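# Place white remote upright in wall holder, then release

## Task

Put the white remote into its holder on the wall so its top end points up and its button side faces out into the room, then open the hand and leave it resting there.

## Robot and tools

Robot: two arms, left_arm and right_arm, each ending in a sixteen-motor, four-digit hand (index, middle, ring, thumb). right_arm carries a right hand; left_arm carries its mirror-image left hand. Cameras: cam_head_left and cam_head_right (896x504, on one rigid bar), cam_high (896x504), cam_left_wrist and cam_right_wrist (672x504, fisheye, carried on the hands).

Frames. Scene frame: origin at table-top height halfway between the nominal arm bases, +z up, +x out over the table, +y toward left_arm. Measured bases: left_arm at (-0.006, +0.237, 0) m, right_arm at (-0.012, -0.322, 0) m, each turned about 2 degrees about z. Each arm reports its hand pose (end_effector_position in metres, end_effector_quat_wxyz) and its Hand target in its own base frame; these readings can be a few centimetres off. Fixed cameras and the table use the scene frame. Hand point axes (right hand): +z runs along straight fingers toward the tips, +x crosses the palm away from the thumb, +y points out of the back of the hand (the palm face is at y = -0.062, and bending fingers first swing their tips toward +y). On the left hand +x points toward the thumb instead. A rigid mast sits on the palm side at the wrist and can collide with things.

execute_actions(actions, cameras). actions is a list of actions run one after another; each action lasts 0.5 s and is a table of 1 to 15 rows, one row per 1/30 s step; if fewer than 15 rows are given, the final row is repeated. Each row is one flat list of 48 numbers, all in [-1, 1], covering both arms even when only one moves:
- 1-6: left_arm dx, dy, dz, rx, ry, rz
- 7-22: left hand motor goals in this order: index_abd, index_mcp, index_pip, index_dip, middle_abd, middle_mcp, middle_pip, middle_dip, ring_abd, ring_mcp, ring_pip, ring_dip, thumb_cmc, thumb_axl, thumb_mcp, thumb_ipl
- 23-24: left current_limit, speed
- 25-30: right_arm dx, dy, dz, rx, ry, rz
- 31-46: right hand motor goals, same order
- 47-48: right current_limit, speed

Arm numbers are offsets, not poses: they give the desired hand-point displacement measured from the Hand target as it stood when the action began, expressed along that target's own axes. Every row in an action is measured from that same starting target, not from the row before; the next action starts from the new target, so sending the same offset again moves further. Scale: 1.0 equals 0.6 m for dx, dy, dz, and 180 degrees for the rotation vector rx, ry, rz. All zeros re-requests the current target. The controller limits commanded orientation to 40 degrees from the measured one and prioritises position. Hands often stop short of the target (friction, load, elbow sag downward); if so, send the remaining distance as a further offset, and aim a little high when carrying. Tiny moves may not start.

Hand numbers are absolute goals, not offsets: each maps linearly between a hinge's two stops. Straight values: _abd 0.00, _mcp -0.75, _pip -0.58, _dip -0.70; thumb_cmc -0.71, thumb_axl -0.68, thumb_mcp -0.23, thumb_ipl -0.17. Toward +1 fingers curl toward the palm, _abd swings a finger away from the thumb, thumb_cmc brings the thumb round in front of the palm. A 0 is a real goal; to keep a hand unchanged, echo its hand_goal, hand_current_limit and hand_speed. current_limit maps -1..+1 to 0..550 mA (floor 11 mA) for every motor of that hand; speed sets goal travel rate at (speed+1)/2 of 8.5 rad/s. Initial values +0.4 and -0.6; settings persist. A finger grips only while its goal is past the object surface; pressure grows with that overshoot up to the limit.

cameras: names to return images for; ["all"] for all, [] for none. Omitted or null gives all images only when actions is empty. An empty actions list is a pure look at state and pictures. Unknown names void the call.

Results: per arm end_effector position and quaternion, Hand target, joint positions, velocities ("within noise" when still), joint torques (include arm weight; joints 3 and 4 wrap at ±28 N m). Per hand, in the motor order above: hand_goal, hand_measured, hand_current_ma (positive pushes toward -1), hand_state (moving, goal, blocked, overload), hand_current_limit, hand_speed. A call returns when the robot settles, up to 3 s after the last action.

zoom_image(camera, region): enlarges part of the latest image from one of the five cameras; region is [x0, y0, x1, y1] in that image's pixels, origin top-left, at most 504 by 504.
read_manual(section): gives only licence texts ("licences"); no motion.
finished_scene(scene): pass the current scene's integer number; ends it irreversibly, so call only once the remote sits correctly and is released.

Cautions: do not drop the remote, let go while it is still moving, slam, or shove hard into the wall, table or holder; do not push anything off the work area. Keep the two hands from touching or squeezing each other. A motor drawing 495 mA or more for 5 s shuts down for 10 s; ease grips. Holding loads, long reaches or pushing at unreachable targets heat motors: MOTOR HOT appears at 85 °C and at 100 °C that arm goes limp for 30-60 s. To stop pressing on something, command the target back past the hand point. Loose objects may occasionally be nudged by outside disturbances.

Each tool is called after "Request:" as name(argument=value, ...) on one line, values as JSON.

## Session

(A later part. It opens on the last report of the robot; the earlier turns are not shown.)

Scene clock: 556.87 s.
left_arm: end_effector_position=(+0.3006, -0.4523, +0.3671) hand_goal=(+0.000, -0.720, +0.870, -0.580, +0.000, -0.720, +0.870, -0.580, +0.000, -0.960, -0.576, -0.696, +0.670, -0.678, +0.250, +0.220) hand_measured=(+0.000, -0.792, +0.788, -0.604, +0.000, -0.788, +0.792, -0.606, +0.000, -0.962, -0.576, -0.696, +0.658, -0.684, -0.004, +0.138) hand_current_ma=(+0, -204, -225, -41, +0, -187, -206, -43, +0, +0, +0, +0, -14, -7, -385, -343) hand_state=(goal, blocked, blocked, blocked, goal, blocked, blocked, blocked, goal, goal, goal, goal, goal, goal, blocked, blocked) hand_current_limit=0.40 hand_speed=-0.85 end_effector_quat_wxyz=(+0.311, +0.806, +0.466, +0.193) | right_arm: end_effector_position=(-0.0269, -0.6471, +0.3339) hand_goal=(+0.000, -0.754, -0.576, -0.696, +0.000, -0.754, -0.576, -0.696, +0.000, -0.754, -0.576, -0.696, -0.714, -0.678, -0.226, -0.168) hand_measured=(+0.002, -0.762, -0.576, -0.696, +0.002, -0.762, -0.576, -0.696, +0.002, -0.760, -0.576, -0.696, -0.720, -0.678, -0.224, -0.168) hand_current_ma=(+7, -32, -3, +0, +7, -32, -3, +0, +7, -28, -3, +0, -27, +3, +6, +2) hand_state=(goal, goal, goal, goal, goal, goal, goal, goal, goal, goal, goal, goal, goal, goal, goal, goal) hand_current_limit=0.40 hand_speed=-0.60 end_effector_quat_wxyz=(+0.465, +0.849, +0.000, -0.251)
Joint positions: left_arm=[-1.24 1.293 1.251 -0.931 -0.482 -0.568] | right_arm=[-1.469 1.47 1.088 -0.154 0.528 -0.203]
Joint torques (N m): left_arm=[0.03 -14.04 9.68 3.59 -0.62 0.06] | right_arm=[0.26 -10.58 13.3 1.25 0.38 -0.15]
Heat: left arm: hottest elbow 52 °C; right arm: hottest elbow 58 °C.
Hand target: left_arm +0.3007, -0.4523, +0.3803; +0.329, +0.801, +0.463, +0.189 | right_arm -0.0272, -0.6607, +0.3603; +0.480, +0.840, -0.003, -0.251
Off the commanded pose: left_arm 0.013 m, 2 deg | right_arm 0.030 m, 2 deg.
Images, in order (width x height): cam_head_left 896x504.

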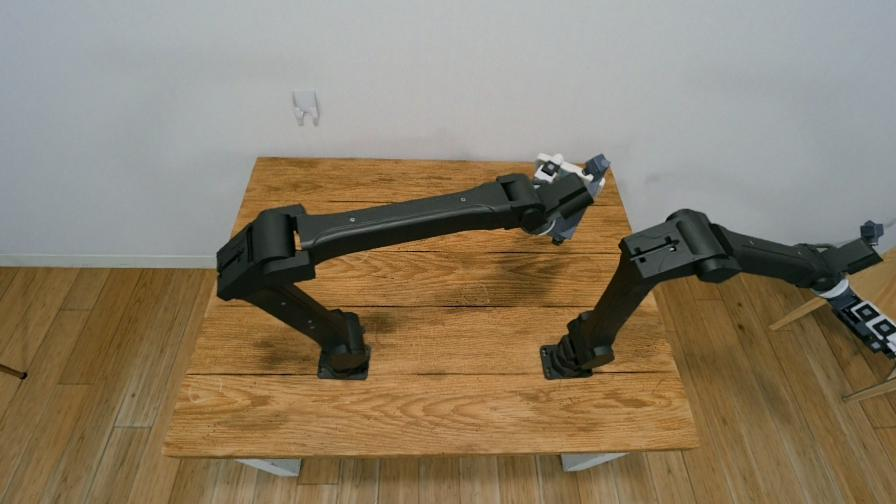

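Request:
execute_actions(actions=[[[0.152,-0.0155,-0.027,0,0,0,0,-0.72,0.87,-0.58,0,-0.72,0.87,-0.58,0,-0.959,-0.576,-0.696,0.671,-0.678,0.25,0.22,0.4,-0.85,0,0,0,0,0,0,0,-0.754,-0.576,-0.696,0,-0.754,-0.576,-0.696,0,-0.754,-0.576,-0.696,-0.714,-0.678,-0.226,-0.168,0.4,-0.6]],[[0.152,-0.0155,-0.027,0,0,0,0,-0.72,0.87,-0.58,0,-0.72,0.87,-0.58,0,-0.959,-0.576,-0.696,0.671,-0.678,0.25,0.22,0.4,-0.85,0,0,0,0,0,0,0,-0.754,-0.576,-0.696,0,-0.754,-0.576,-0.696,0,-0.754,-0.576,-0.696,-0.714,-0.678,-0.226,-0.168,0.4,-0.6]],[[0.152,-0.0155,-0.027,0,0,0,0,-0.72,0.87,-0.58,0,-0.72,0.87,-0.58,0,-0.959,-0.576,-0.696,0.671,-0.678,0.25,0.22,0.4,-0.85,0,0,0,0,0,0,0,-0.754,-0.576,-0.696,0,-0.754,-0.576,-0.696,0,-0.754,-0.576,-0.696,-0.714,-0.678,-0.226,-0.168,0.4,-0.6]],[[0.152,-0.0155,-0.027,0,0,0,0,-0.72,0.87,-0.58,0,-0.72,0.87,-0.58,0,-0.959,-0.576,-0.696,0.671,-0.678,0.25,0.22,0.4,-0.85,0,0,0,0,0,0,0,-0.754,-0.576,-0.696,0,-0.754,-0.576,-0.696,0,-0.754,-0.576,-0.696,-0.714,-0.678,-0.226,-0.168,0.4,-0.6]],[[0,0,0,0.0511,0.119,0.0468,0,-0.72,0.87,-0.58,0,-0.72,0.87,-0.58,0,-0.959,-0.576,-0.696,0.671,-0.678,0.25,0.22,0.4,-0.85,0,0,0,0,0,0,0,-0.754,-0.576,-0.696,0,-0.754,-0.576,-0.696,0,-0.754,-0.576,-0.696,-0.714,-0.678,-0.226,-0.168,0.4,-0.6]],[[0,0,0,0.0511,0.119,0.0468,0,-0.72,0.87,-0.58,0,-0.72,0.87,-0.58,0,-0.959,-0.576,-0.696,0.671,-0.678,0.25,0.22,0.4,-0.85,0,0,0,0,0,0,0,-0.754,-0.576,-0.696,0,-0.754,-0.576,-0.696,0,-0.754,-0.576,-0.696,-0.714,-0.678,-0.226,-0.168,0.4,-0.6]]], cameras=["cam_head_left"])

Scene clock: 574.67 s.
left_arm: end_effector_position=(+0.4150, -0.0960, +0.3708) hand_goal=(+0.000, -0.720, +0.870, -0.580, +0.000, -0.720, +0.870, -0.580, +0.000, -0.960, -0.576, -0.696, +0.670, -0.678, +0.250, +0.220) hand_measured=(+0.000, -0.792, +0.788, -0.604, +0.000, -0.792, +0.792, -0.606, +0.002, -0.962, -0.576, -0.696, +0.666, -0.684, -0.004, +0.138) hand_current_ma=(+0, -204, -225, -41, +0, -199, -206, -45, +1, -1, +0, +0, -4, -6, -385, -336) hand_state=(goal, blocked, blocked, blocked, goal, blocked, blocked, blocked, goal, goal, goal, goal, goal, goal, blocked, blocked) hand_current_limit=0.40 hand_speed=-0.85 end_effector_quat_wxyz=(-0.040, +0.786, +0.446, +0.426) | right_arm: end_effector_position=(-0.0269, -0.6471, +0.3339) hand_goal=(+0.000, -0.754, -0.576, -0.696, +0.000, -0.754, -0.576, -0.696, +0.000, -0.754, -0.576, -0.696, -0.714, -0.678, -0.226, -0.168) hand_measured=(+0.002, -0.762, -0.576, -0.696, +0.002, -0.762, -0.576, -0.696, +0.002, -0.760, -0.576, -0.696, -0.720, -0.678, -0.224, -0.168) hand_current_ma=(+7, -32, -3, +0, +7, -32, -3, +0, +7, -28, -3, +0, -27, +3, +6, +2) hand_state=(goal, goal, goal, goal, goal, goal, goal, goal, goal, goal, goal, goal, goal, goal, goal, goal) hand_current_limit=0.40 hand_speed=-0.60 end_effector_quat_wxyz=(+0.465, +0.849, +0.000, -0.251)
Joint positions: left_arm=[-0.523 0.955 1.02 -1.157 -0.775 0.215] | right_arm=[-1.469 1.47 1.088 -0.154 0.528 -0.203]
Joint torques (N m): left_arm=[-0.5 -5.36 13.15 2.21 -0.98 -0.31] | right_arm=[0.21 -10.58 13.29 1.24 0.38 -0.16]
Heat: left arm: hottest elbow 50 °C; right arm: hottest elbow 59 °C.
Hand target: left_arm +0.4206, -0.1004, +0.3994; -0.020, +0.776, +0.455, +0.437 | right_arm -0.0272, -0.6607, +0.3603; +0.480, +0.840, -0.003, -0.251
Off the commanded pose: left_arm 0.030 m, 3 deg | right_arm 0.030 m, 2 deg.
Images, in order (width x height): cam_head_left 896x504.

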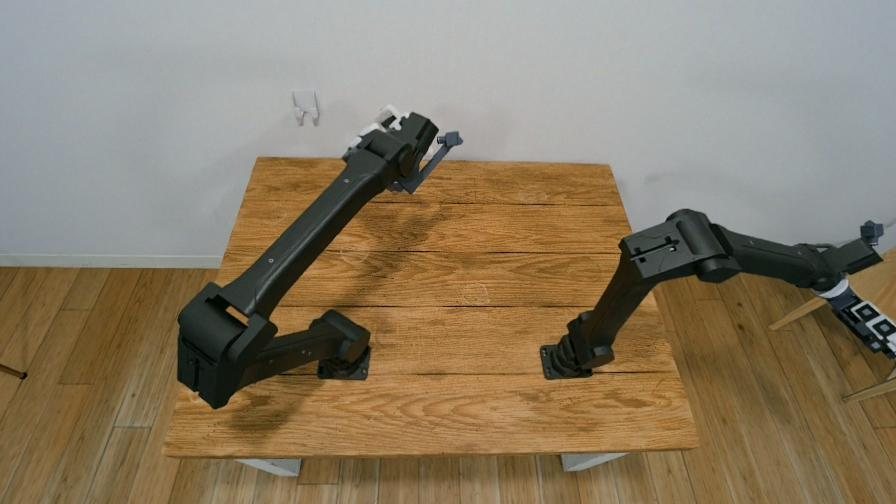

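Request:
execute_actions(actions=[[[0,0,0,0.0511,0.119,0.0468,0,-0.72,0.87,-0.58,0,-0.72,0.87,-0.58,0,-0.959,-0.576,-0.696,0.671,-0.678,0.25,0.22,0.4,-0.85,0,0,0,0,0,0,0,-0.754,-0.576,-0.696,0,-0.754,-0.576,-0.696,0,-0.754,-0.576,-0.696,-0.714,-0.678,-0.226,-0.168,0.4,-0.6]],[[0,0,0,0.0511,0.119,0.0468,0,-0.72,0.87,-0.58,0,-0.72,0.87,-0.58,0,-0.959,-0.576,-0.696,0.671,-0.678,0.25,0.22,0.4,-0.85,0,0,0,0,0,0,0,-0.754,-0.576,-0.696,0,-0.754,-0.576,-0.696,0,-0.754,-0.576,-0.696,-0.714,-0.678,-0.226,-0.168,0.4,-0.6]]], cameras=["cam_head_left", "cam_left_wrist", "cam_high"])

Scene clock: 581.70 s.
left_arm: end_effector_position=(+0.4200, -0.1011, +0.3979) hand_goal=(+0.000, -0.720, +0.870, -0.580, +0.000, -0.720, +0.870, -0.580, +0.000, -0.960, -0.576, -0.696, +0.670, -0.678, +0.250, +0.220) hand_measured=(+0.000, -0.792, +0.788, -0.604, +0.000, -0.792, +0.792, -0.608, +0.004, -0.962, -0.576, -0.696, +0.666, -0.684, -0.004, +0.138) hand_current_ma=(+0, -204, -223, -41, +0, -199, -206, -47, +3, -1, +0, +0, -2, -6, -385, -336) hand_state=(goal, blocked, blocked, blocked, goal, blocked, blocked, blocked, goal, goal, goal, goal, goal, goal, blocked, blocked) hand_current_limit=0.40 hand_speed=-0.85 end_effector_quat_wxyz=(-0.318, +0.640, +0.312, +0.626) | right_arm: end_effector_position=(-0.0269, -0.6471, +0.3339) hand_goal=(+0.000, -0.754, -0.576, -0.696, +0.000, -0.754, -0.576, -0.696, +0.000, -0.754, -0.576, -0.696, -0.714, -0.678, -0.226, -0.168) hand_measured=(+0.002, -0.762, -0.576, -0.696, +0.002, -0.762, -0.576, -0.696, +0.002, -0.760, -0.576, -0.696, -0.720, -0.678, -0.224, -0.168) hand_current_ma=(+7, -32, -3, +0, +7, -32, -3, +0, +7, -28, -3, +0, -27, +3, +6, +2) hand_state=(goal, goal, goal, goal, goal, goal, goal, goal, goal, goal, goal, goal, goal, goal, goal, goal) hand_current_limit=0.40 hand_speed=-0.60 end_effector_quat_wxyz=(+0.465, +0.849, +0.000, -0.251)
Joint positions: left_arm=[-0.65 1.173 1.033 -1.506 -1.557 -0.06] | right_arm=[-1.469 1.47 1.088 -0.154 0.528 -0.203]
Joint torques (N m): left_arm=[0.09 -8 8.73 0.92 -1.62 -0.36] | right_arm=[0.32 -10.64 13.3 1.25 0.38 -0.15]
Heat: left arm: hottest elbow 51 °C; right arm: hottest elbow 59 °C.
Hand target: left_arm +0.4205, -0.1002, +0.3995; -0.366, +0.608, +0.363, +0.604 | right_arm -0.0272, -0.6607, +0.3603; +0.480, +0.840, -0.003, -0.251
Off the commanded pose: left_arm 0.002 m, 9 deg | right_arm 0.030 m, 2 deg.
joint sent to its limit (left arm) — joint 5 (wrist yaw), lower limit. The joint targets are off in orientation, not in position.
camera_calibration:
cam_left_wrist: T_world_to_cam=[[-0.482025, 0.361211, -0.798235, 0.523723], [-0.875569, -0.231984, 0.423748, 0.128511], [-0.032115, 0.903166, 0.428088, 0.0640524], [0, 0, 0, 1]] pos_world=[0.367025, -0.217212, 0.336177]
Images, in order (width x height): cam_head_left 896x504, cam_high 896x504, cam_left_wrist 672x504.

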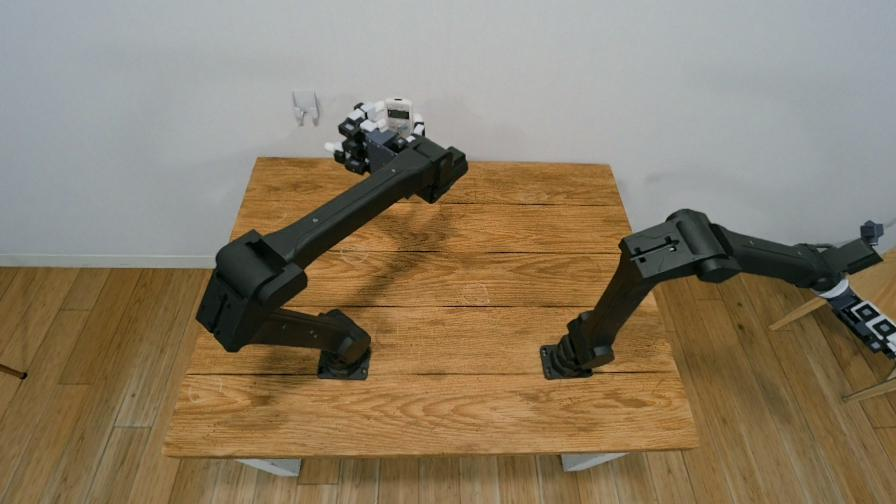

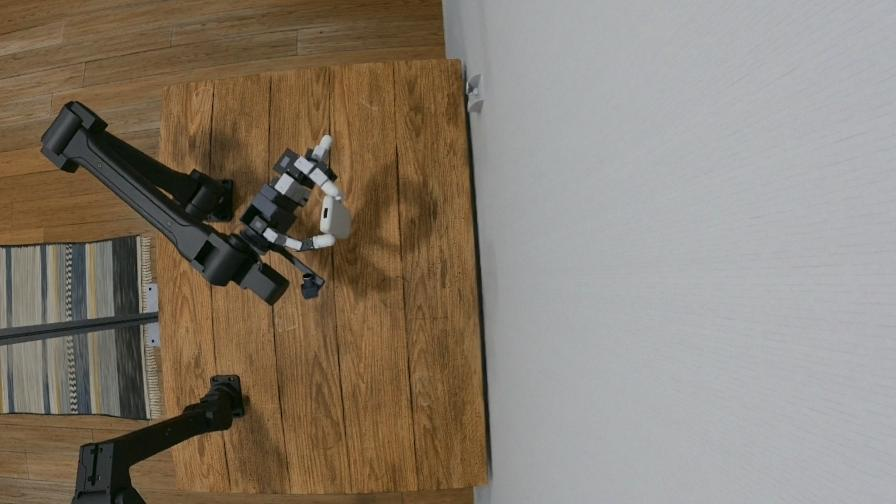

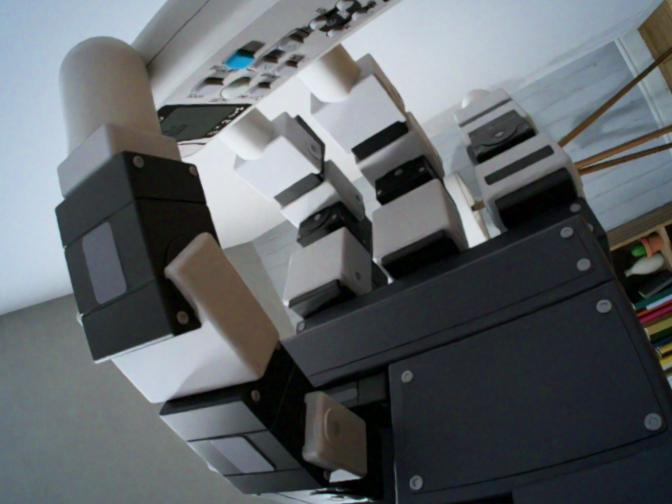

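Request:
execute_actions(actions=[[[0.0083,-0.0105,0.1265,0,0,0,0,-0.72,0.87,-0.58,0,-0.72,0.87,-0.58,0,-0.959,-0.576,-0.696,0.671,-0.678,0.25,0.22,0.4,-0.85,0,0,0,0,0,0,0,-0.754,-0.576,-0.696,0,-0.754,-0.576,-0.696,0,-0.754,-0.576,-0.696,-0.714,-0.678,-0.226,-0.168,0.4,-0.6]],[[0.0083,-0.0105,0.1265,0,0,0,0,-0.72,0.87,-0.58,0,-0.72,0.87,-0.58,0,-0.959,-0.576,-0.696,0.671,-0.678,0.25,0.22,0.4,-0.85,0,0,0,0,0,0,0,-0.754,-0.576,-0.696,0,-0.754,-0.576,-0.696,0,-0.754,-0.576,-0.696,-0.714,-0.678,-0.226,-0.168,0.4,-0.6]],[[0.0083,-0.0105,0.1265,0,0,0,0,-0.72,0.87,-0.58,0,-0.72,0.87,-0.58,0,-0.959,-0.576,-0.696,0.671,-0.678,0.25,0.22,0.4,-0.85,0,0,0,0,0,0,0,-0.754,-0.576,-0.696,0,-0.754,-0.576,-0.696,0,-0.754,-0.576,-0.696,-0.714,-0.678,-0.226,-0.168,0.4,-0.6]],[[0.0083,-0.0105,0.1265,0,0,0,0,-0.72,0.87,-0.58,0,-0.72,0.87,-0.58,0,-0.959,-0.576,-0.696,0.671,-0.678,0.25,0.22,0.4,-0.85,0,0,0,0,0,0,0,-0.754,-0.576,-0.696,0,-0.754,-0.576,-0.696,0,-0.754,-0.576,-0.696,-0.714,-0.678,-0.226,-0.168,0.4,-0.6]]], cameras=["all"])

Request:
zoom_image(camera="cam_head_left", region=[250, 30, 380, 160])

Request:
zoom_image(camera="cam_head_right", region=[280, 40, 410, 170])

Request:
zoom_image(camera="cam_high", region=[380, 40, 510, 170])

Scene clock: 598.43 s.
left_arm: end_effector_position=(+0.5294, +0.1820, +0.3970) hand_goal=(+0.000, -0.720, +0.870, -0.580, +0.000, -0.720, +0.870, -0.580, +0.000, -0.960, -0.576, -0.696, +0.670, -0.678, +0.250, +0.220) hand_measured=(+0.000, -0.792, +0.788, -0.604, +0.000, -0.792, +0.792, -0.608, +0.004, -0.962, -0.576, -0.696, +0.666, -0.684, -0.004, +0.138) hand_current_ma=(+0, -204, -220, -41, +0, -199, -206, -47, +3, -1, +0, +0, -2, -6, -385, -336) hand_state=(goal, blocked, blocked, blocked, goal, blocked, blocked, blocked, goal, goal, goal, goal, goal, goal, blocked, blocked) hand_current_limit=0.40 hand_speed=-0.85 end_effector_quat_wxyz=(+0.503, -0.526, -0.500, -0.469) | right_arm: end_effector_position=(-0.0269, -0.6471, +0.3339) hand_goal=(+0.000, -0.754, -0.576, -0.696, +0.000, -0.754, -0.576, -0.696, +0.000, -0.754, -0.576, -0.696, -0.714, -0.678, -0.226, -0.168) hand_measured=(+0.002, -0.762, -0.576, -0.696, +0.002, -0.762, -0.576, -0.696, +0.002, -0.760, -0.576, -0.696, -0.720, -0.678, -0.224, -0.168) hand_current_ma=(+7, -32, -3, +0, +7, -32, -3, +0, +7, -28, -3, +0, -27, +3, +6, +2) hand_state=(goal, goal, goal, goal, goal, goal, goal, goal, goal, goal, goal, goal, goal, goal, goal, goal) hand_current_limit=0.40 hand_speed=-0.60 end_effector_quat_wxyz=(+0.465, +0.849, +0.000, -0.251)
Joint positions: left_arm=[0.017 1.486 1.352 -1.316 -1.516 0.182] | right_arm=[-1.469 1.47 1.088 -0.154 0.528 -0.203]
Joint torques (N m): left_arm=[-0.5 -13.74 12.15 2.06 -1.42 -0.2] | right_arm=[0.26 -10.64 13.3 1.26 0.38 -0.15]
Heat: left arm: hottest elbow 50 °C; right arm: hottest elbow 59 °C.
Hand target: left_arm +0.5404, +0.1797, +0.4189; +0.366, -0.608, -0.363, -0.604 | right_arm -0.0272, -0.6607, +0.3603; +0.480, +0.840, -0.003, -0.251
Off the commanded pose: left_arm 0.024 m, 29 deg | right_arm 0.030 m, 2 deg.
camera_calibration:
cam_left_wrist: T_world_to_cam=[[-0.637348, -0.0409552, -0.769487, 0.617501], [-0.53156, -0.699588, 0.477514, 0.171979], [-0.557881, 0.713371, 0.424111, 0.126722], [0, 0, 0, 1]] pos_world=[0.555676, 0.0552047, 0.339292]
cam_right_wrist: T_world_to_cam=[[-0.544836, -0.145991, 0.825736, -0.352338], [-0.197411, 0.979382, 0.0429009, 0.572479], [-0.814974, -0.139635, -0.562423, 0.201291], [0, 0, 0, 1]] pos_world=[0.0850944, -0.584007, 0.379589]

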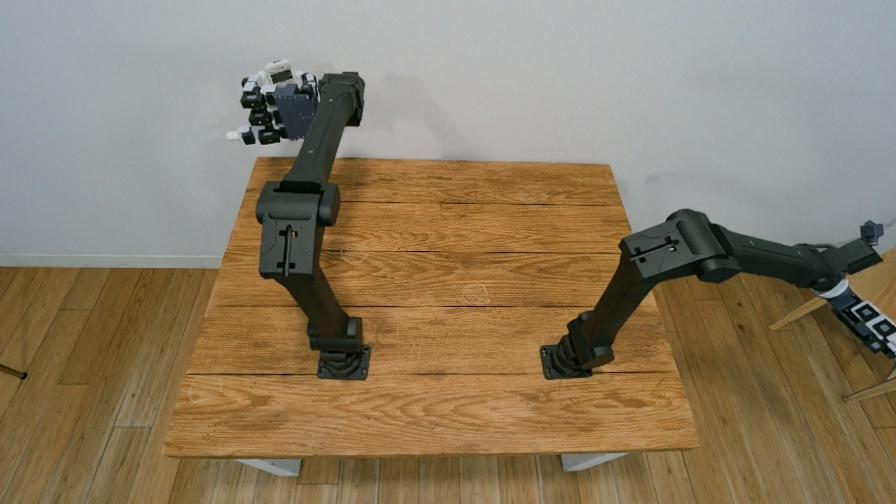

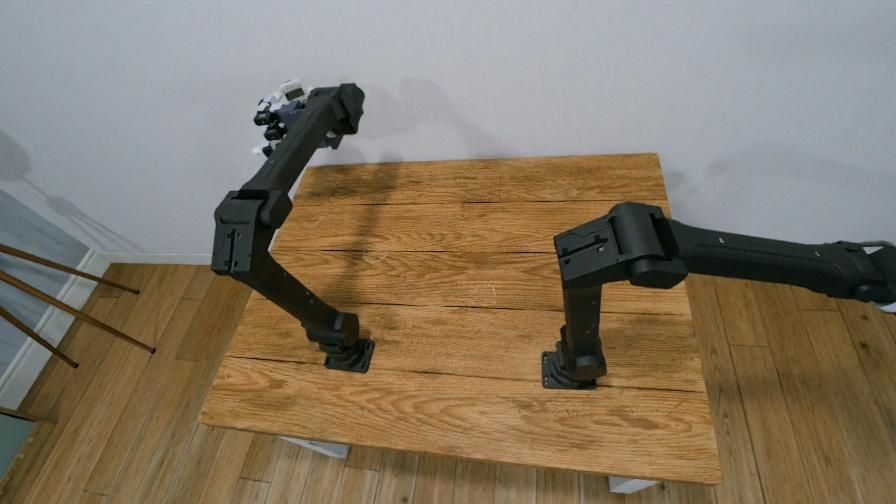

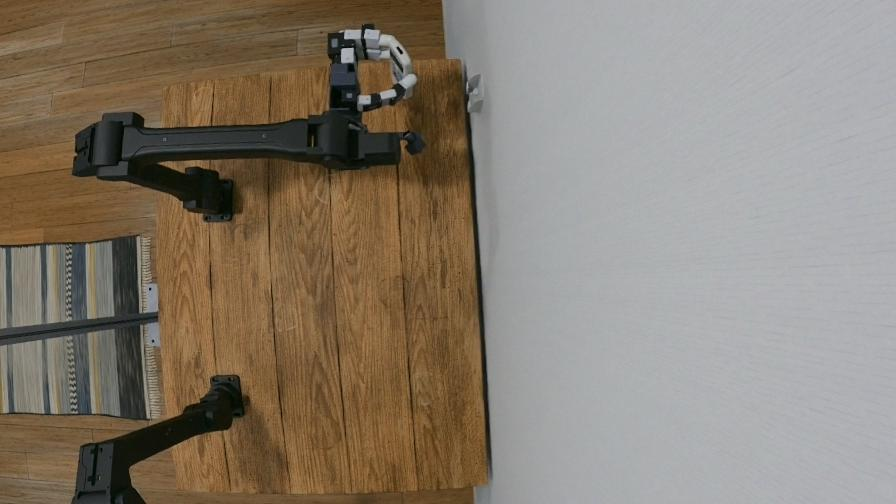

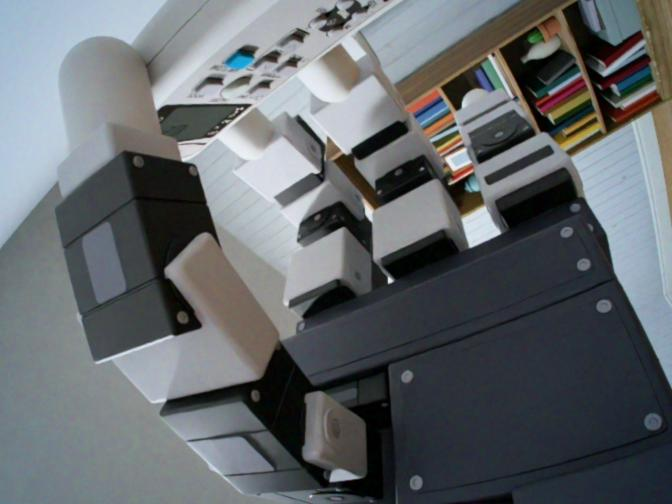

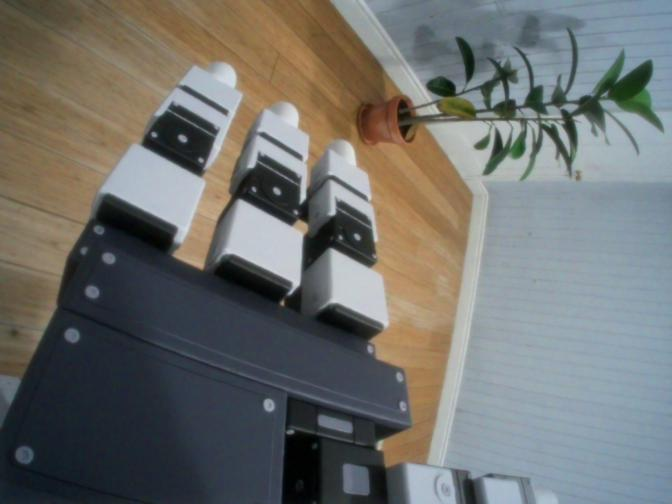

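Scaled by 3.877 from the camera's 896x504 image, which has a finer 1280x720 frame.

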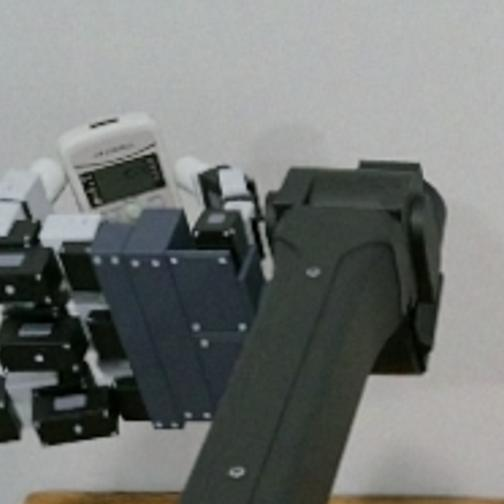

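Scaled by 3.877 from the camera's 896x504 image, which has a finer 1280x720 frame.

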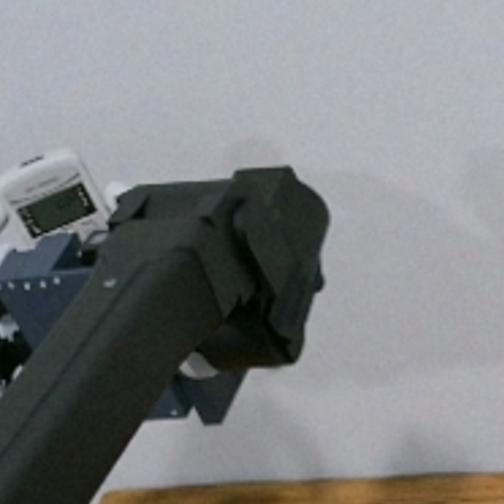

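Scaled by 3.877 from the camera's 896x504 image, which has a finer 1280x720 frame.

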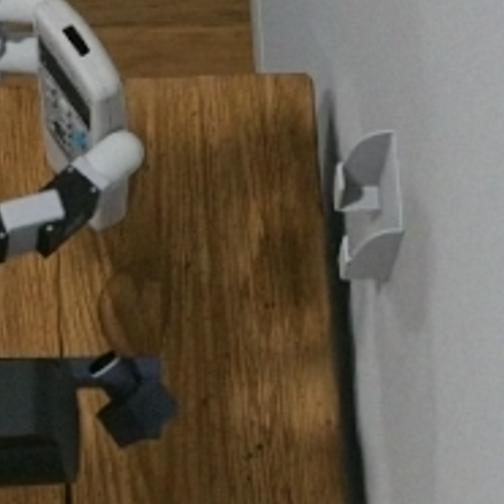

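Request:
execute_actions(actions=[[[0,-0.043,-0.08,-0.018,-0.067,-0.116,0,-0.72,0.87,-0.58,0,-0.72,0.87,-0.58,0,-0.959,-0.576,-0.696,0.671,-0.678,0.25,0.22,0.4,-0.85,0,0,0,0,0,0,0,-0.754,-0.576,-0.696,0,-0.754,-0.576,-0.696,0,-0.754,-0.576,-0.696,-0.714,-0.678,-0.226,-0.168,0.4,-0.6]],[[0,-0.043,-0.08,-0.018,-0.067,-0.116,0,-0.72,0.87,-0.58,0,-0.72,0.87,-0.58,0,-0.959,-0.576,-0.696,0.671,-0.678,0.25,0.22,0.4,-0.85,0,0,0,0,0,0,0,-0.754,-0.576,-0.696,0,-0.754,-0.576,-0.696,0,-0.754,-0.576,-0.696,-0.714,-0.678,-0.226,-0.168,0.4,-0.6]]])

Scene clock: 623.37 s.
left_arm: end_effector_position=(+0.4506, +0.1183, +0.4072) hand_goal=(+0.000, -0.720, +0.870, -0.580, +0.000, -0.720, +0.870, -0.580, +0.000, -0.960, -0.576, -0.696, +0.670, -0.678, +0.250, +0.220) hand_measured=(+0.000, -0.792, +0.788, -0.604, +0.000, -0.792, +0.792, -0.608, +0.004, -0.962, -0.576, -0.696, +0.668, -0.684, -0.004, +0.138) hand_current_ma=(+0, -204, -220, -41, +0, -200, -206, -47, +2, -1, +0, +0, -2, -6, -385, -336) hand_state=(goal, blocked, blocked, blocked, goal, blocked, blocked, blocked, goal, goal, goal, goal, goal, goal, blocked, blocked) hand_current_limit=0.40 hand_speed=-0.85 end_effector_quat_wxyz=(-0.022, +0.581, +0.587, +0.564) | right_arm: end_effector_position=(-0.0269, -0.6471, +0.3339) hand_goal=(+0.000, -0.754, -0.576, -0.696, +0.000, -0.754, -0.576, -0.696, +0.000, -0.754, -0.576, -0.696, -0.714, -0.678, -0.226, -0.168) hand_measured=(+0.002, -0.762, -0.576, -0.696, +0.002, -0.762, -0.576, -0.696, +0.002, -0.760, -0.576, -0.696, -0.720, -0.678, -0.224, -0.168) hand_current_ma=(+7, -32, -3, +0, +7, -32, -3, +0, +7, -28, -3, +0, -27, +3, +6, +2) hand_state=(goal, goal, goal, goal, goal, goal, goal, goal, goal, goal, goal, goal, goal, goal, goal, goal) hand_current_limit=0.40 hand_speed=-0.60 end_effector_quat_wxyz=(+0.465, +0.849, +0.000, -0.251)
Joint positions: left_arm=[0.038 0.912 0.82 -0.414 -0.725 0.467] | right_arm=[-1.469 1.47 1.088 -0.154 0.528 -0.203]
Joint torques (N m): left_arm=[0.56 -6.77 10.11 4.29 -0.34 -0.13] | right_arm=[0.26 -10.58 13.29 1.25 0.38 -0.15]
Heat: left arm: hottest elbow 50 °C; right arm: hottest elbow 60 °C.
Hand target: left_arm +0.4482, +0.1218, +0.4195; -0.013, +0.569, +0.588, +0.576 | right_arm -0.0272, -0.6607, +0.3603; +0.480, +0.840, -0.003, -0.251
Off the commanded pose: left_arm 0.013 m, 2 deg | right_arm 0.030 m, 2 deg.

Request:
execute_actions(actions=[[[0,0,0,0.018,0.067,0.116,0,-0.72,0.87,-0.58,0,-0.72,0.87,-0.58,0,-0.959,-0.576,-0.696,0.671,-0.678,0.25,0.22,0.4,-0.85,0,0,0,0,0,0,0,-0.754,-0.576,-0.696,0,-0.754,-0.576,-0.696,0,-0.754,-0.576,-0.696,-0.714,-0.678,-0.226,-0.168,0.4,-0.6]],[[0,0,0,0.018,0.067,0.116,0,-0.72,0.87,-0.58,0,-0.72,0.87,-0.58,0,-0.959,-0.576,-0.696,0.671,-0.678,0.25,0.22,0.4,-0.85,0,0,0,0,0,0,0,-0.754,-0.576,-0.696,0,-0.754,-0.576,-0.696,0,-0.754,-0.576,-0.696,-0.714,-0.678,-0.226,-0.168,0.4,-0.6]]], cameras=["cam_head_left"])

Scene clock: 630.73 s.
left_arm: end_effector_position=(+0.4498, +0.1190, +0.4088) hand_goal=(+0.000, -0.720, +0.870, -0.580, +0.000, -0.720, +0.870, -0.580, +0.000, -0.960, -0.576, -0.696, +0.670, -0.678, +0.250, +0.220) hand_measured=(+0.000, -0.792, +0.788, -0.604, +0.000, -0.792, +0.792, -0.608, +0.004, -0.962, -0.576, -0.696, +0.668, -0.684, -0.004, +0.138) hand_current_ma=(+0, -204, -220, -41, +0, -201, -206, -47, +2, -1, +0, +0, -2, -6, -385, -336) hand_state=(goal, blocked, blocked, blocked, goal, blocked, blocked, blocked, goal, goal, goal, goal, goal, goal, blocked, blocked) hand_current_limit=0.40 hand_speed=-0.85 end_effector_quat_wxyz=(-0.368, +0.624, +0.367, +0.583) | right_arm: end_effector_position=(-0.0269, -0.6471, +0.3339) hand_goal=(+0.000, -0.754, -0.576, -0.696, +0.000, -0.754, -0.576, -0.696, +0.000, -0.754, -0.576, -0.696, -0.714, -0.678, -0.226, -0.168) hand_measured=(+0.002, -0.762, -0.576, -0.696, +0.002, -0.762, -0.576, -0.696, +0.002, -0.760, -0.576, -0.696, -0.720, -0.678, -0.224, -0.168) hand_current_ma=(+7, -32, -3, +0, +7, -32, -3, +0, +7, -28, -3, +0, -27, +3, +6, +2) hand_state=(goal, goal, goal, goal, goal, goal, goal, goal, goal, goal, goal, goal, goal, goal, goal, goal) hand_current_limit=0.40 hand_speed=-0.60 end_effector_quat_wxyz=(+0.465, +0.849, +0.000, -0.251)
Joint positions: left_arm=[0.013 0.912 0.738 0.071 -1.08 1.512] | right_arm=[-1.469 1.47 1.088 -0.154 0.528 -0.203]
Joint torques (N m): left_arm=[0.5 -6.59 10 4.08 0 -0.21] | right_arm=[0.26 -10.64 13.3 1.26 0.38 -0.15]
Heat: left arm: hottest elbow 51 °C; right arm: hottest elbow 60 °C.
Hand target: left_arm +0.4482, +0.1217, +0.4194; -0.366, +0.608, +0.363, +0.604 | right_arm -0.0272, -0.6607, +0.3603; +0.480, +0.840, -0.003, -0.251
Off the commanded pose: left_arm 0.011 m, 3 deg | right_arm 0.030 m, 2 deg.
Images, in order (width x height): cam_head_left 896x504.

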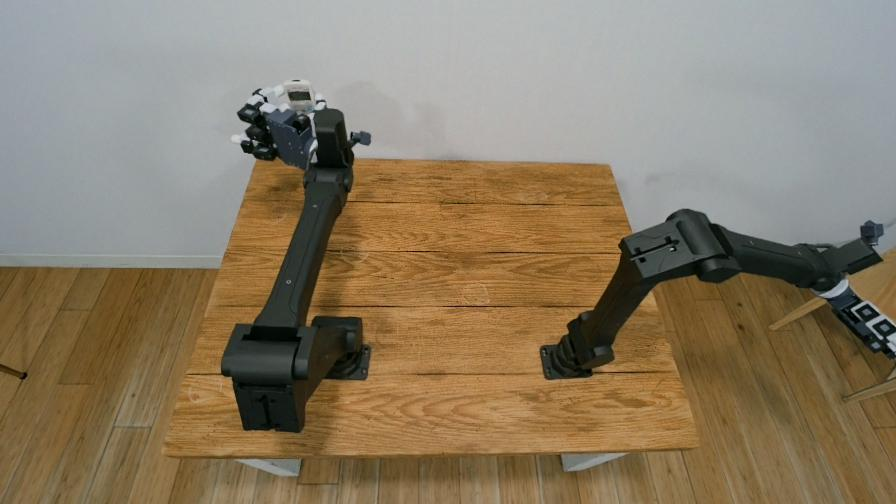

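Request:
execute_actions(actions=[[[0,0.051,0.082,0,0,0,0,-0.72,0.87,-0.58,0,-0.72,0.87,-0.58,0,-0.959,-0.576,-0.696,0.671,-0.678,0.25,0.22,0.4,-0.85,0,0,0,0,0,0,0,-0.754,-0.576,-0.696,0,-0.754,-0.576,-0.696,0,-0.754,-0.576,-0.696,-0.714,-0.678,-0.226,-0.168,0.4,-0.6]],[[0,0.051,0.082,0,0,0,0,-0.72,0.87,-0.58,0,-0.72,0.87,-0.58,0,-0.959,-0.576,-0.696,0.671,-0.678,0.25,0.22,0.4,-0.85,0,0,0,0,0,0,0,-0.754,-0.576,-0.696,0,-0.754,-0.576,-0.696,0,-0.754,-0.576,-0.696,-0.714,-0.678,-0.226,-0.168,0.4,-0.6]]], cameras=["cam_head_left", "cam_head_right", "cam_high", "cam_left_wrist"])

Request:
zoom_image(camera="cam_head_left", region=[240, 40, 380, 180])

Request:
zoom_image(camera="cam_head_right", region=[270, 50, 410, 190])

Request:
zoom_image(camera="cam_high", region=[380, 20, 520, 160])

Scene clock: 639.73 s.
left_arm: end_effector_position=(+0.5389, +0.1752, +0.3829) hand_goal=(+0.000, -0.720, +0.870, -0.580, +0.000, -0.720, +0.870, -0.580, +0.000, -0.960, -0.576, -0.696, +0.670, -0.678, +0.250, +0.220) hand_measured=(+0.000, -0.792, +0.788, -0.604, +0.000, -0.792, +0.792, -0.608, +0.004, -0.960, -0.576, -0.696, +0.668, -0.684, -0.004, +0.138) hand_current_ma=(+0, -204, -220, -41, +0, -201, -206, -47, +2, +0, +0, +0, -2, -6, -385, -336) hand_state=(goal, blocked, blocked, blocked, goal, blocked, blocked, blocked, goal, goal, goal, goal, goal, goal, blocked, blocked) hand_current_limit=0.40 hand_speed=-0.85 end_effector_quat_wxyz=(-0.374, +0.631, +0.352, +0.582) | right_arm: end_effector_position=(-0.0269, -0.6471, +0.3339) hand_goal=(+0.000, -0.754, -0.576, -0.696, +0.000, -0.754, -0.576, -0.696, +0.000, -0.754, -0.576, -0.696, -0.714, -0.678, -0.226, -0.168) hand_measured=(+0.002, -0.762, -0.576, -0.696, +0.002, -0.762, -0.576, -0.696, +0.002, -0.760, -0.576, -0.696, -0.720, -0.678, -0.224, -0.168) hand_current_ma=(+7, -32, -3, +0, +7, -32, -3, +0, +7, -28, -3, +0, -27, +3, +6, +2) hand_state=(goal, goal, goal, goal, goal, goal, goal, goal, goal, goal, goal, goal, goal, goal, goal, goal) hand_current_limit=0.40 hand_speed=-0.60 end_effector_quat_wxyz=(+0.465, +0.849, +0.000, -0.251)
Joint positions: left_arm=[0.163 1.213 0.865 0.277 -0.917 1.576] | right_arm=[-1.469 1.47 1.088 -0.154 0.528 -0.203]
Joint torques (N m): left_arm=[0.21 -9.64 13.38 4.05 0.03 -0.22] | right_arm=[0.26 -10.64 13.3 1.26 0.38 -0.15]
Heat: left arm: hottest elbow 53 °C; right arm: hottest elbow 60 °C.
Hand target: left_arm +0.5483, +0.1800, +0.4189; -0.366, +0.608, +0.363, +0.604 | right_arm -0.0272, -0.6607, +0.3603; +0.480, +0.840, -0.003, -0.251
Off the commanded pose: left_arm 0.038 m, 4 deg | right_arm 0.030 m, 2 deg.
camera_calibration:
cam_left_wrist: T_world_to_cam=[[-0.575821, 0.277341, -0.769099, 0.523283], [-0.803761, -0.364231, 0.470429, 0.26963], [-0.14966, 0.889054, 0.432648, -0.111104], [0, 0, 0, 1]] pos_world=[0.501407, 0.0518578, 0.323683]
Images, in order (width x height): cam_head_left 896x504, cam_head_right 896x504, cam_high 896x504, cam_left_wrist 672x504.

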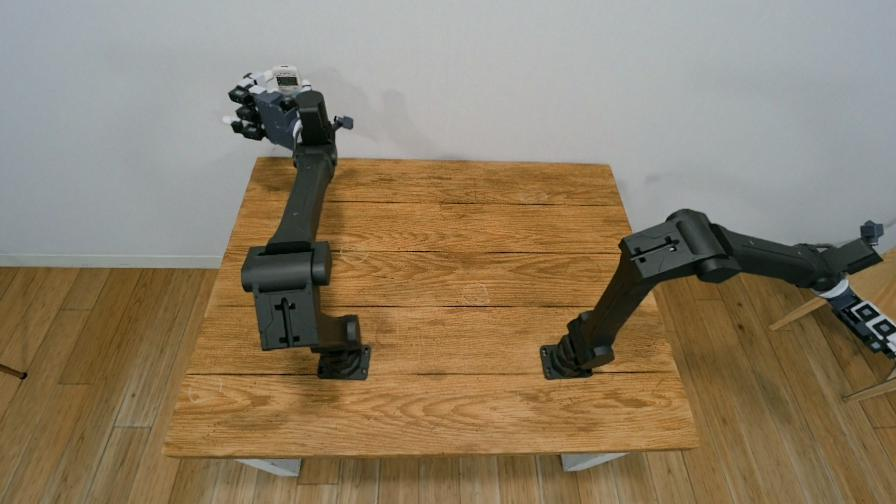

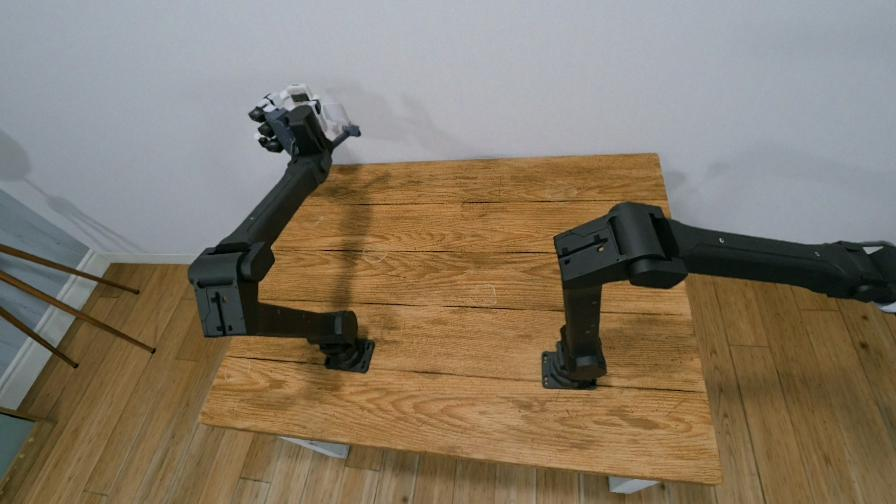

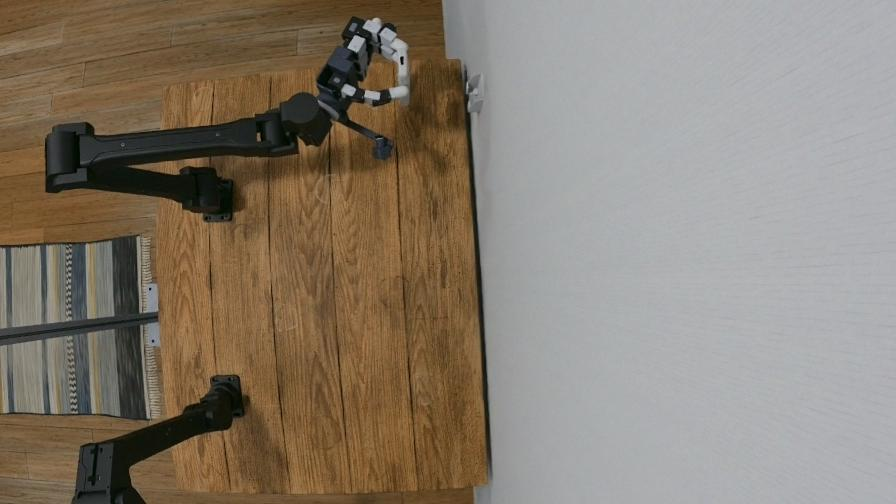

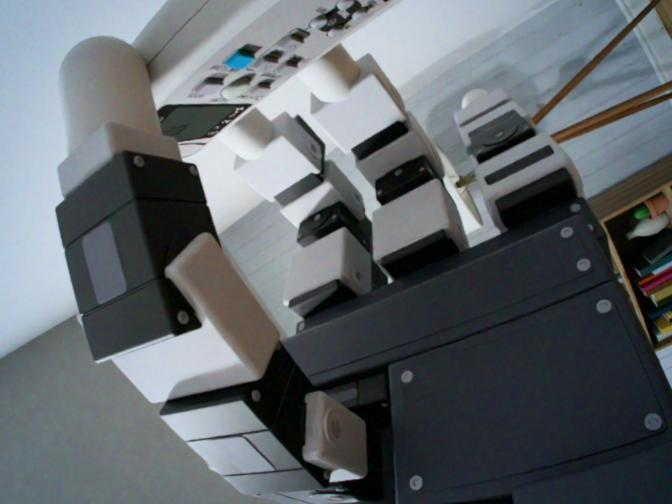

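Scaled by 3.600 from the camera's 896x504 image, which has a finer 1280x720 frame.

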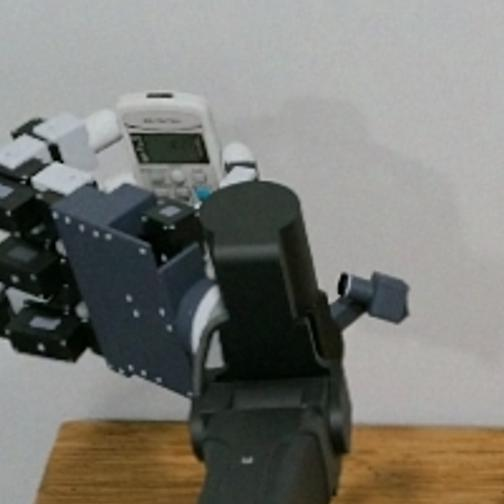

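Scaled by 3.600 from the camera's 896x504 image, which has a finer 1280x720 frame.

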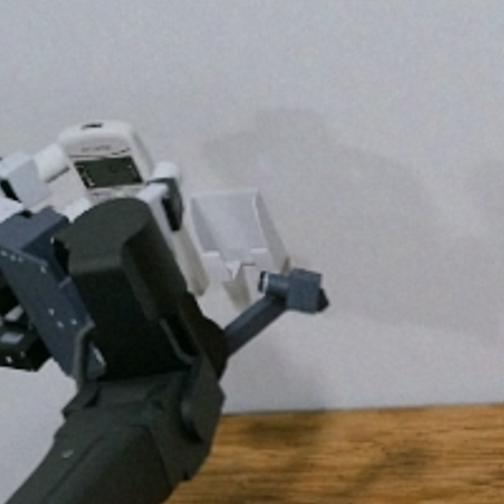

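Scaled by 3.600 from the camera's 896x504 image, which has a finer 1280x720 frame.

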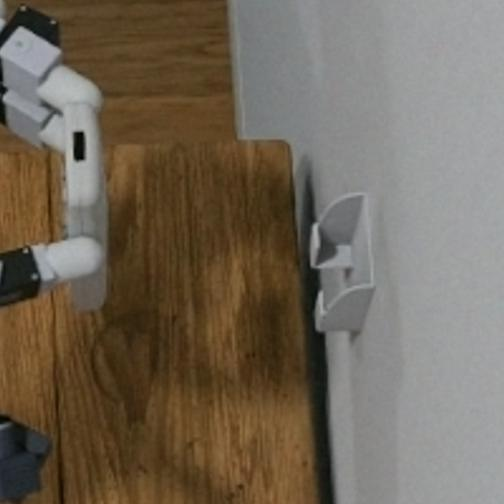

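Request:
execute_actions(actions=[[[0,0.055,0.055,0.0007,0.0064,-0.0089,0,-0.72,0.87,-0.58,0,-0.72,0.87,-0.58,0,-0.959,-0.576,-0.696,0.671,-0.678,0.25,0.22,0.4,-0.85,0,0,0,0,0,0,0,-0.754,-0.576,-0.696,0,-0.754,-0.576,-0.696,0,-0.754,-0.576,-0.696,-0.714,-0.678,-0.226,-0.168,0.4,-0.6]],[[0,0.055,0.055,0.0007,0.0064,-0.0089,0,-0.72,0.87,-0.58,0,-0.72,0.87,-0.58,0,-0.959,-0.576,-0.696,0.671,-0.678,0.25,0.22,0.4,-0.85,0,0,0,0,0,0,0,-0.754,-0.576,-0.696,0,-0.754,-0.576,-0.696,0,-0.754,-0.576,-0.696,-0.714,-0.678,-0.226,-0.168,0.4,-0.6]]], cameras=["cam_head_left", "cam_head_right", "cam_high", "cam_left_wrist"])

Request:
zoom_image(camera="cam_head_left", region=[230, 20, 370, 160])

Request:
zoom_image(camera="cam_head_right", region=[270, 40, 410, 180])

Request:
zoom_image(camera="cam_high", region=[390, 10, 530, 150])

Scene clock: 672.30 s.
left_arm: end_effector_position=(+0.6286, +0.1993, +0.3869) hand_goal=(+0.000, -0.720, +0.870, -0.580, +0.000, -0.720, +0.870, -0.580, +0.000, -0.960, -0.576, -0.696, +0.670, -0.678, +0.250, +0.220) hand_measured=(+0.000, -0.792, +0.788, -0.604, +0.000, -0.792, +0.792, -0.608, +0.004, -0.960, -0.576, -0.696, +0.668, -0.684, -0.004, +0.138) hand_current_ma=(+0, -204, -220, -41, +0, -201, -206, -47, +2, +0, +0, +0, -2, -6, -385, -336) hand_state=(goal, blocked, blocked, blocked, goal, blocked, blocked, blocked, goal, goal, goal, goal, goal, goal, blocked, blocked) hand_current_limit=0.40 hand_speed=-0.85 end_effector_quat_wxyz=(-0.366, +0.609, +0.361, +0.604) | right_arm: end_effector_position=(-0.0269, -0.6471, +0.3339) hand_goal=(+0.000, -0.754, -0.576, -0.696, +0.000, -0.754, -0.576, -0.696, +0.000, -0.754, -0.576, -0.696, -0.714, -0.678, -0.226, -0.168) hand_measured=(+0.002, -0.762, -0.576, -0.696, +0.002, -0.762, -0.576, -0.696, +0.002, -0.760, -0.576, -0.696, -0.720, -0.678, -0.224, -0.168) hand_current_ma=(+7, -32, -3, +0, +7, -32, -3, +0, +7, -28, -3, +0, -27, +3, +6, +2) hand_state=(goal, goal, goal, goal, goal, goal, goal, goal, goal, goal, goal, goal, goal, goal, goal, goal) hand_current_limit=0.40 hand_speed=-0.60 end_effector_quat_wxyz=(+0.465, +0.849, +0.000, -0.251)
Joint positions: left_arm=[0.182 1.475 1.077 0.394 -0.897 1.576] | right_arm=[-1.469 1.47 1.088 -0.154 0.528 -0.203]
Joint torques (N m): left_arm=[0.5 -14.33 13.07 4.18 0.06 -0.28] | right_arm=[0.26 -10.58 13.3 1.25 0.38 -0.15]
Heat: left arm: hottest elbow 57 °C; right arm: hottest elbow 61 °C.
Hand target: left_arm +0.6375, +0.2077, +0.4198; -0.358, +0.584, +0.374, +0.625 | right_arm -0.0272, -0.6607, +0.3603; +0.480, +0.840, -0.003, -0.251
Off the commanded pose: left_arm 0.035 m, 4 deg | right_arm 0.030 m, 2 deg.
camera_calibration:
cam_left_wrist: T_world_to_cam=[[-0.523342, 0.286017, -0.802688, 0.549718], [-0.833293, -0.368714, 0.411915, 0.39077], [-0.178147, 0.884446, 0.431299, -0.101558], [0, 0, 0, 1]] pos_world=[0.595224, 0.0766762, 0.32409]
Images, in order (width x height): cam_head_left 896x504, cam_head_right 896x504, cam_high 896x504, cam_left_wrist 672x504.

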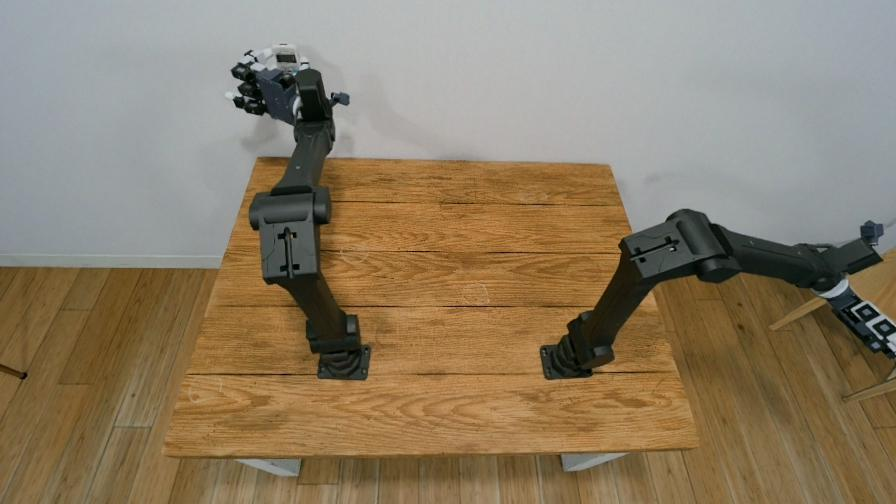

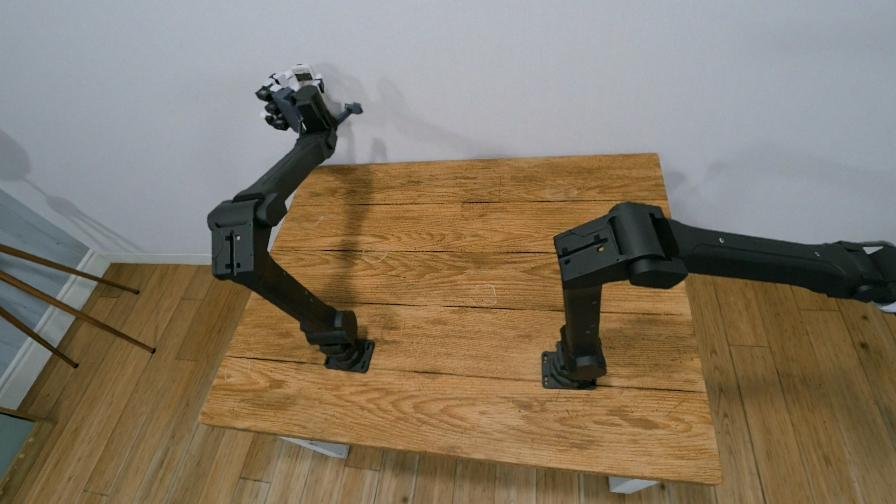

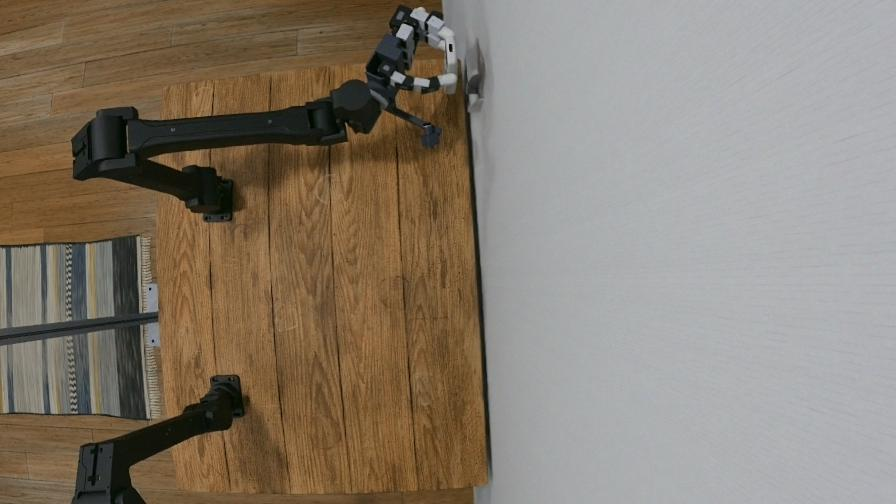

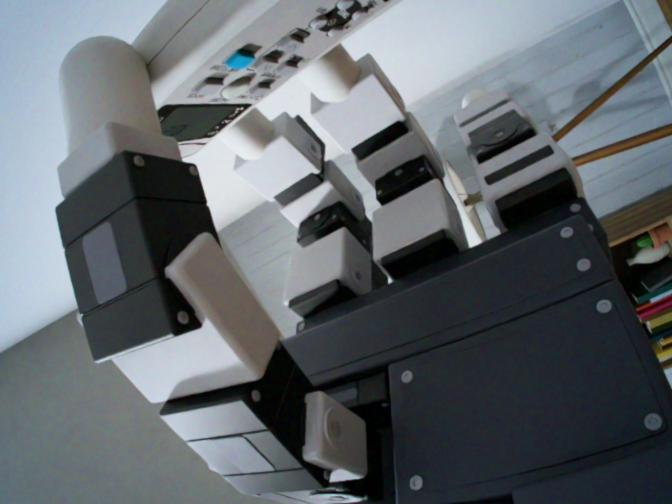

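Scaled by 3.600 from the camera's 896x504 image, which has a finer 1280x720 frame.

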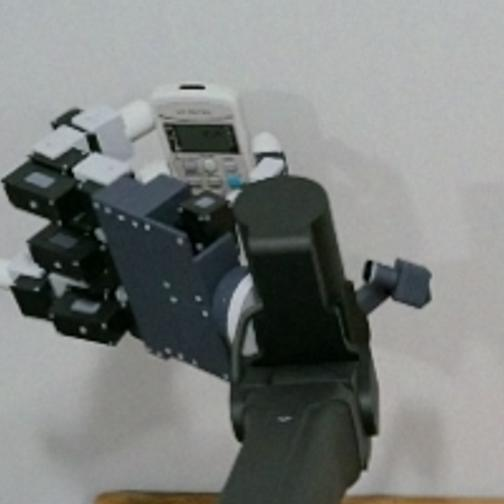

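Scaled by 3.600 from the camera's 896x504 image, which has a finer 1280x720 frame.

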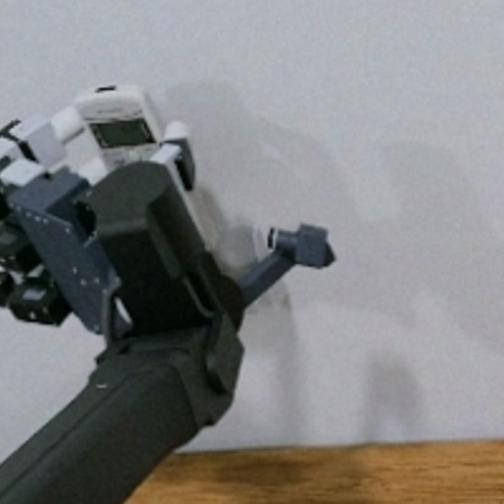

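Scaled by 3.600 from the camera's 896x504 image, which has a finer 1280x720 frame.

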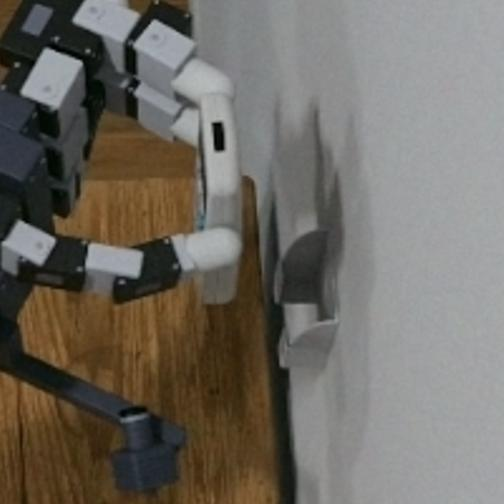

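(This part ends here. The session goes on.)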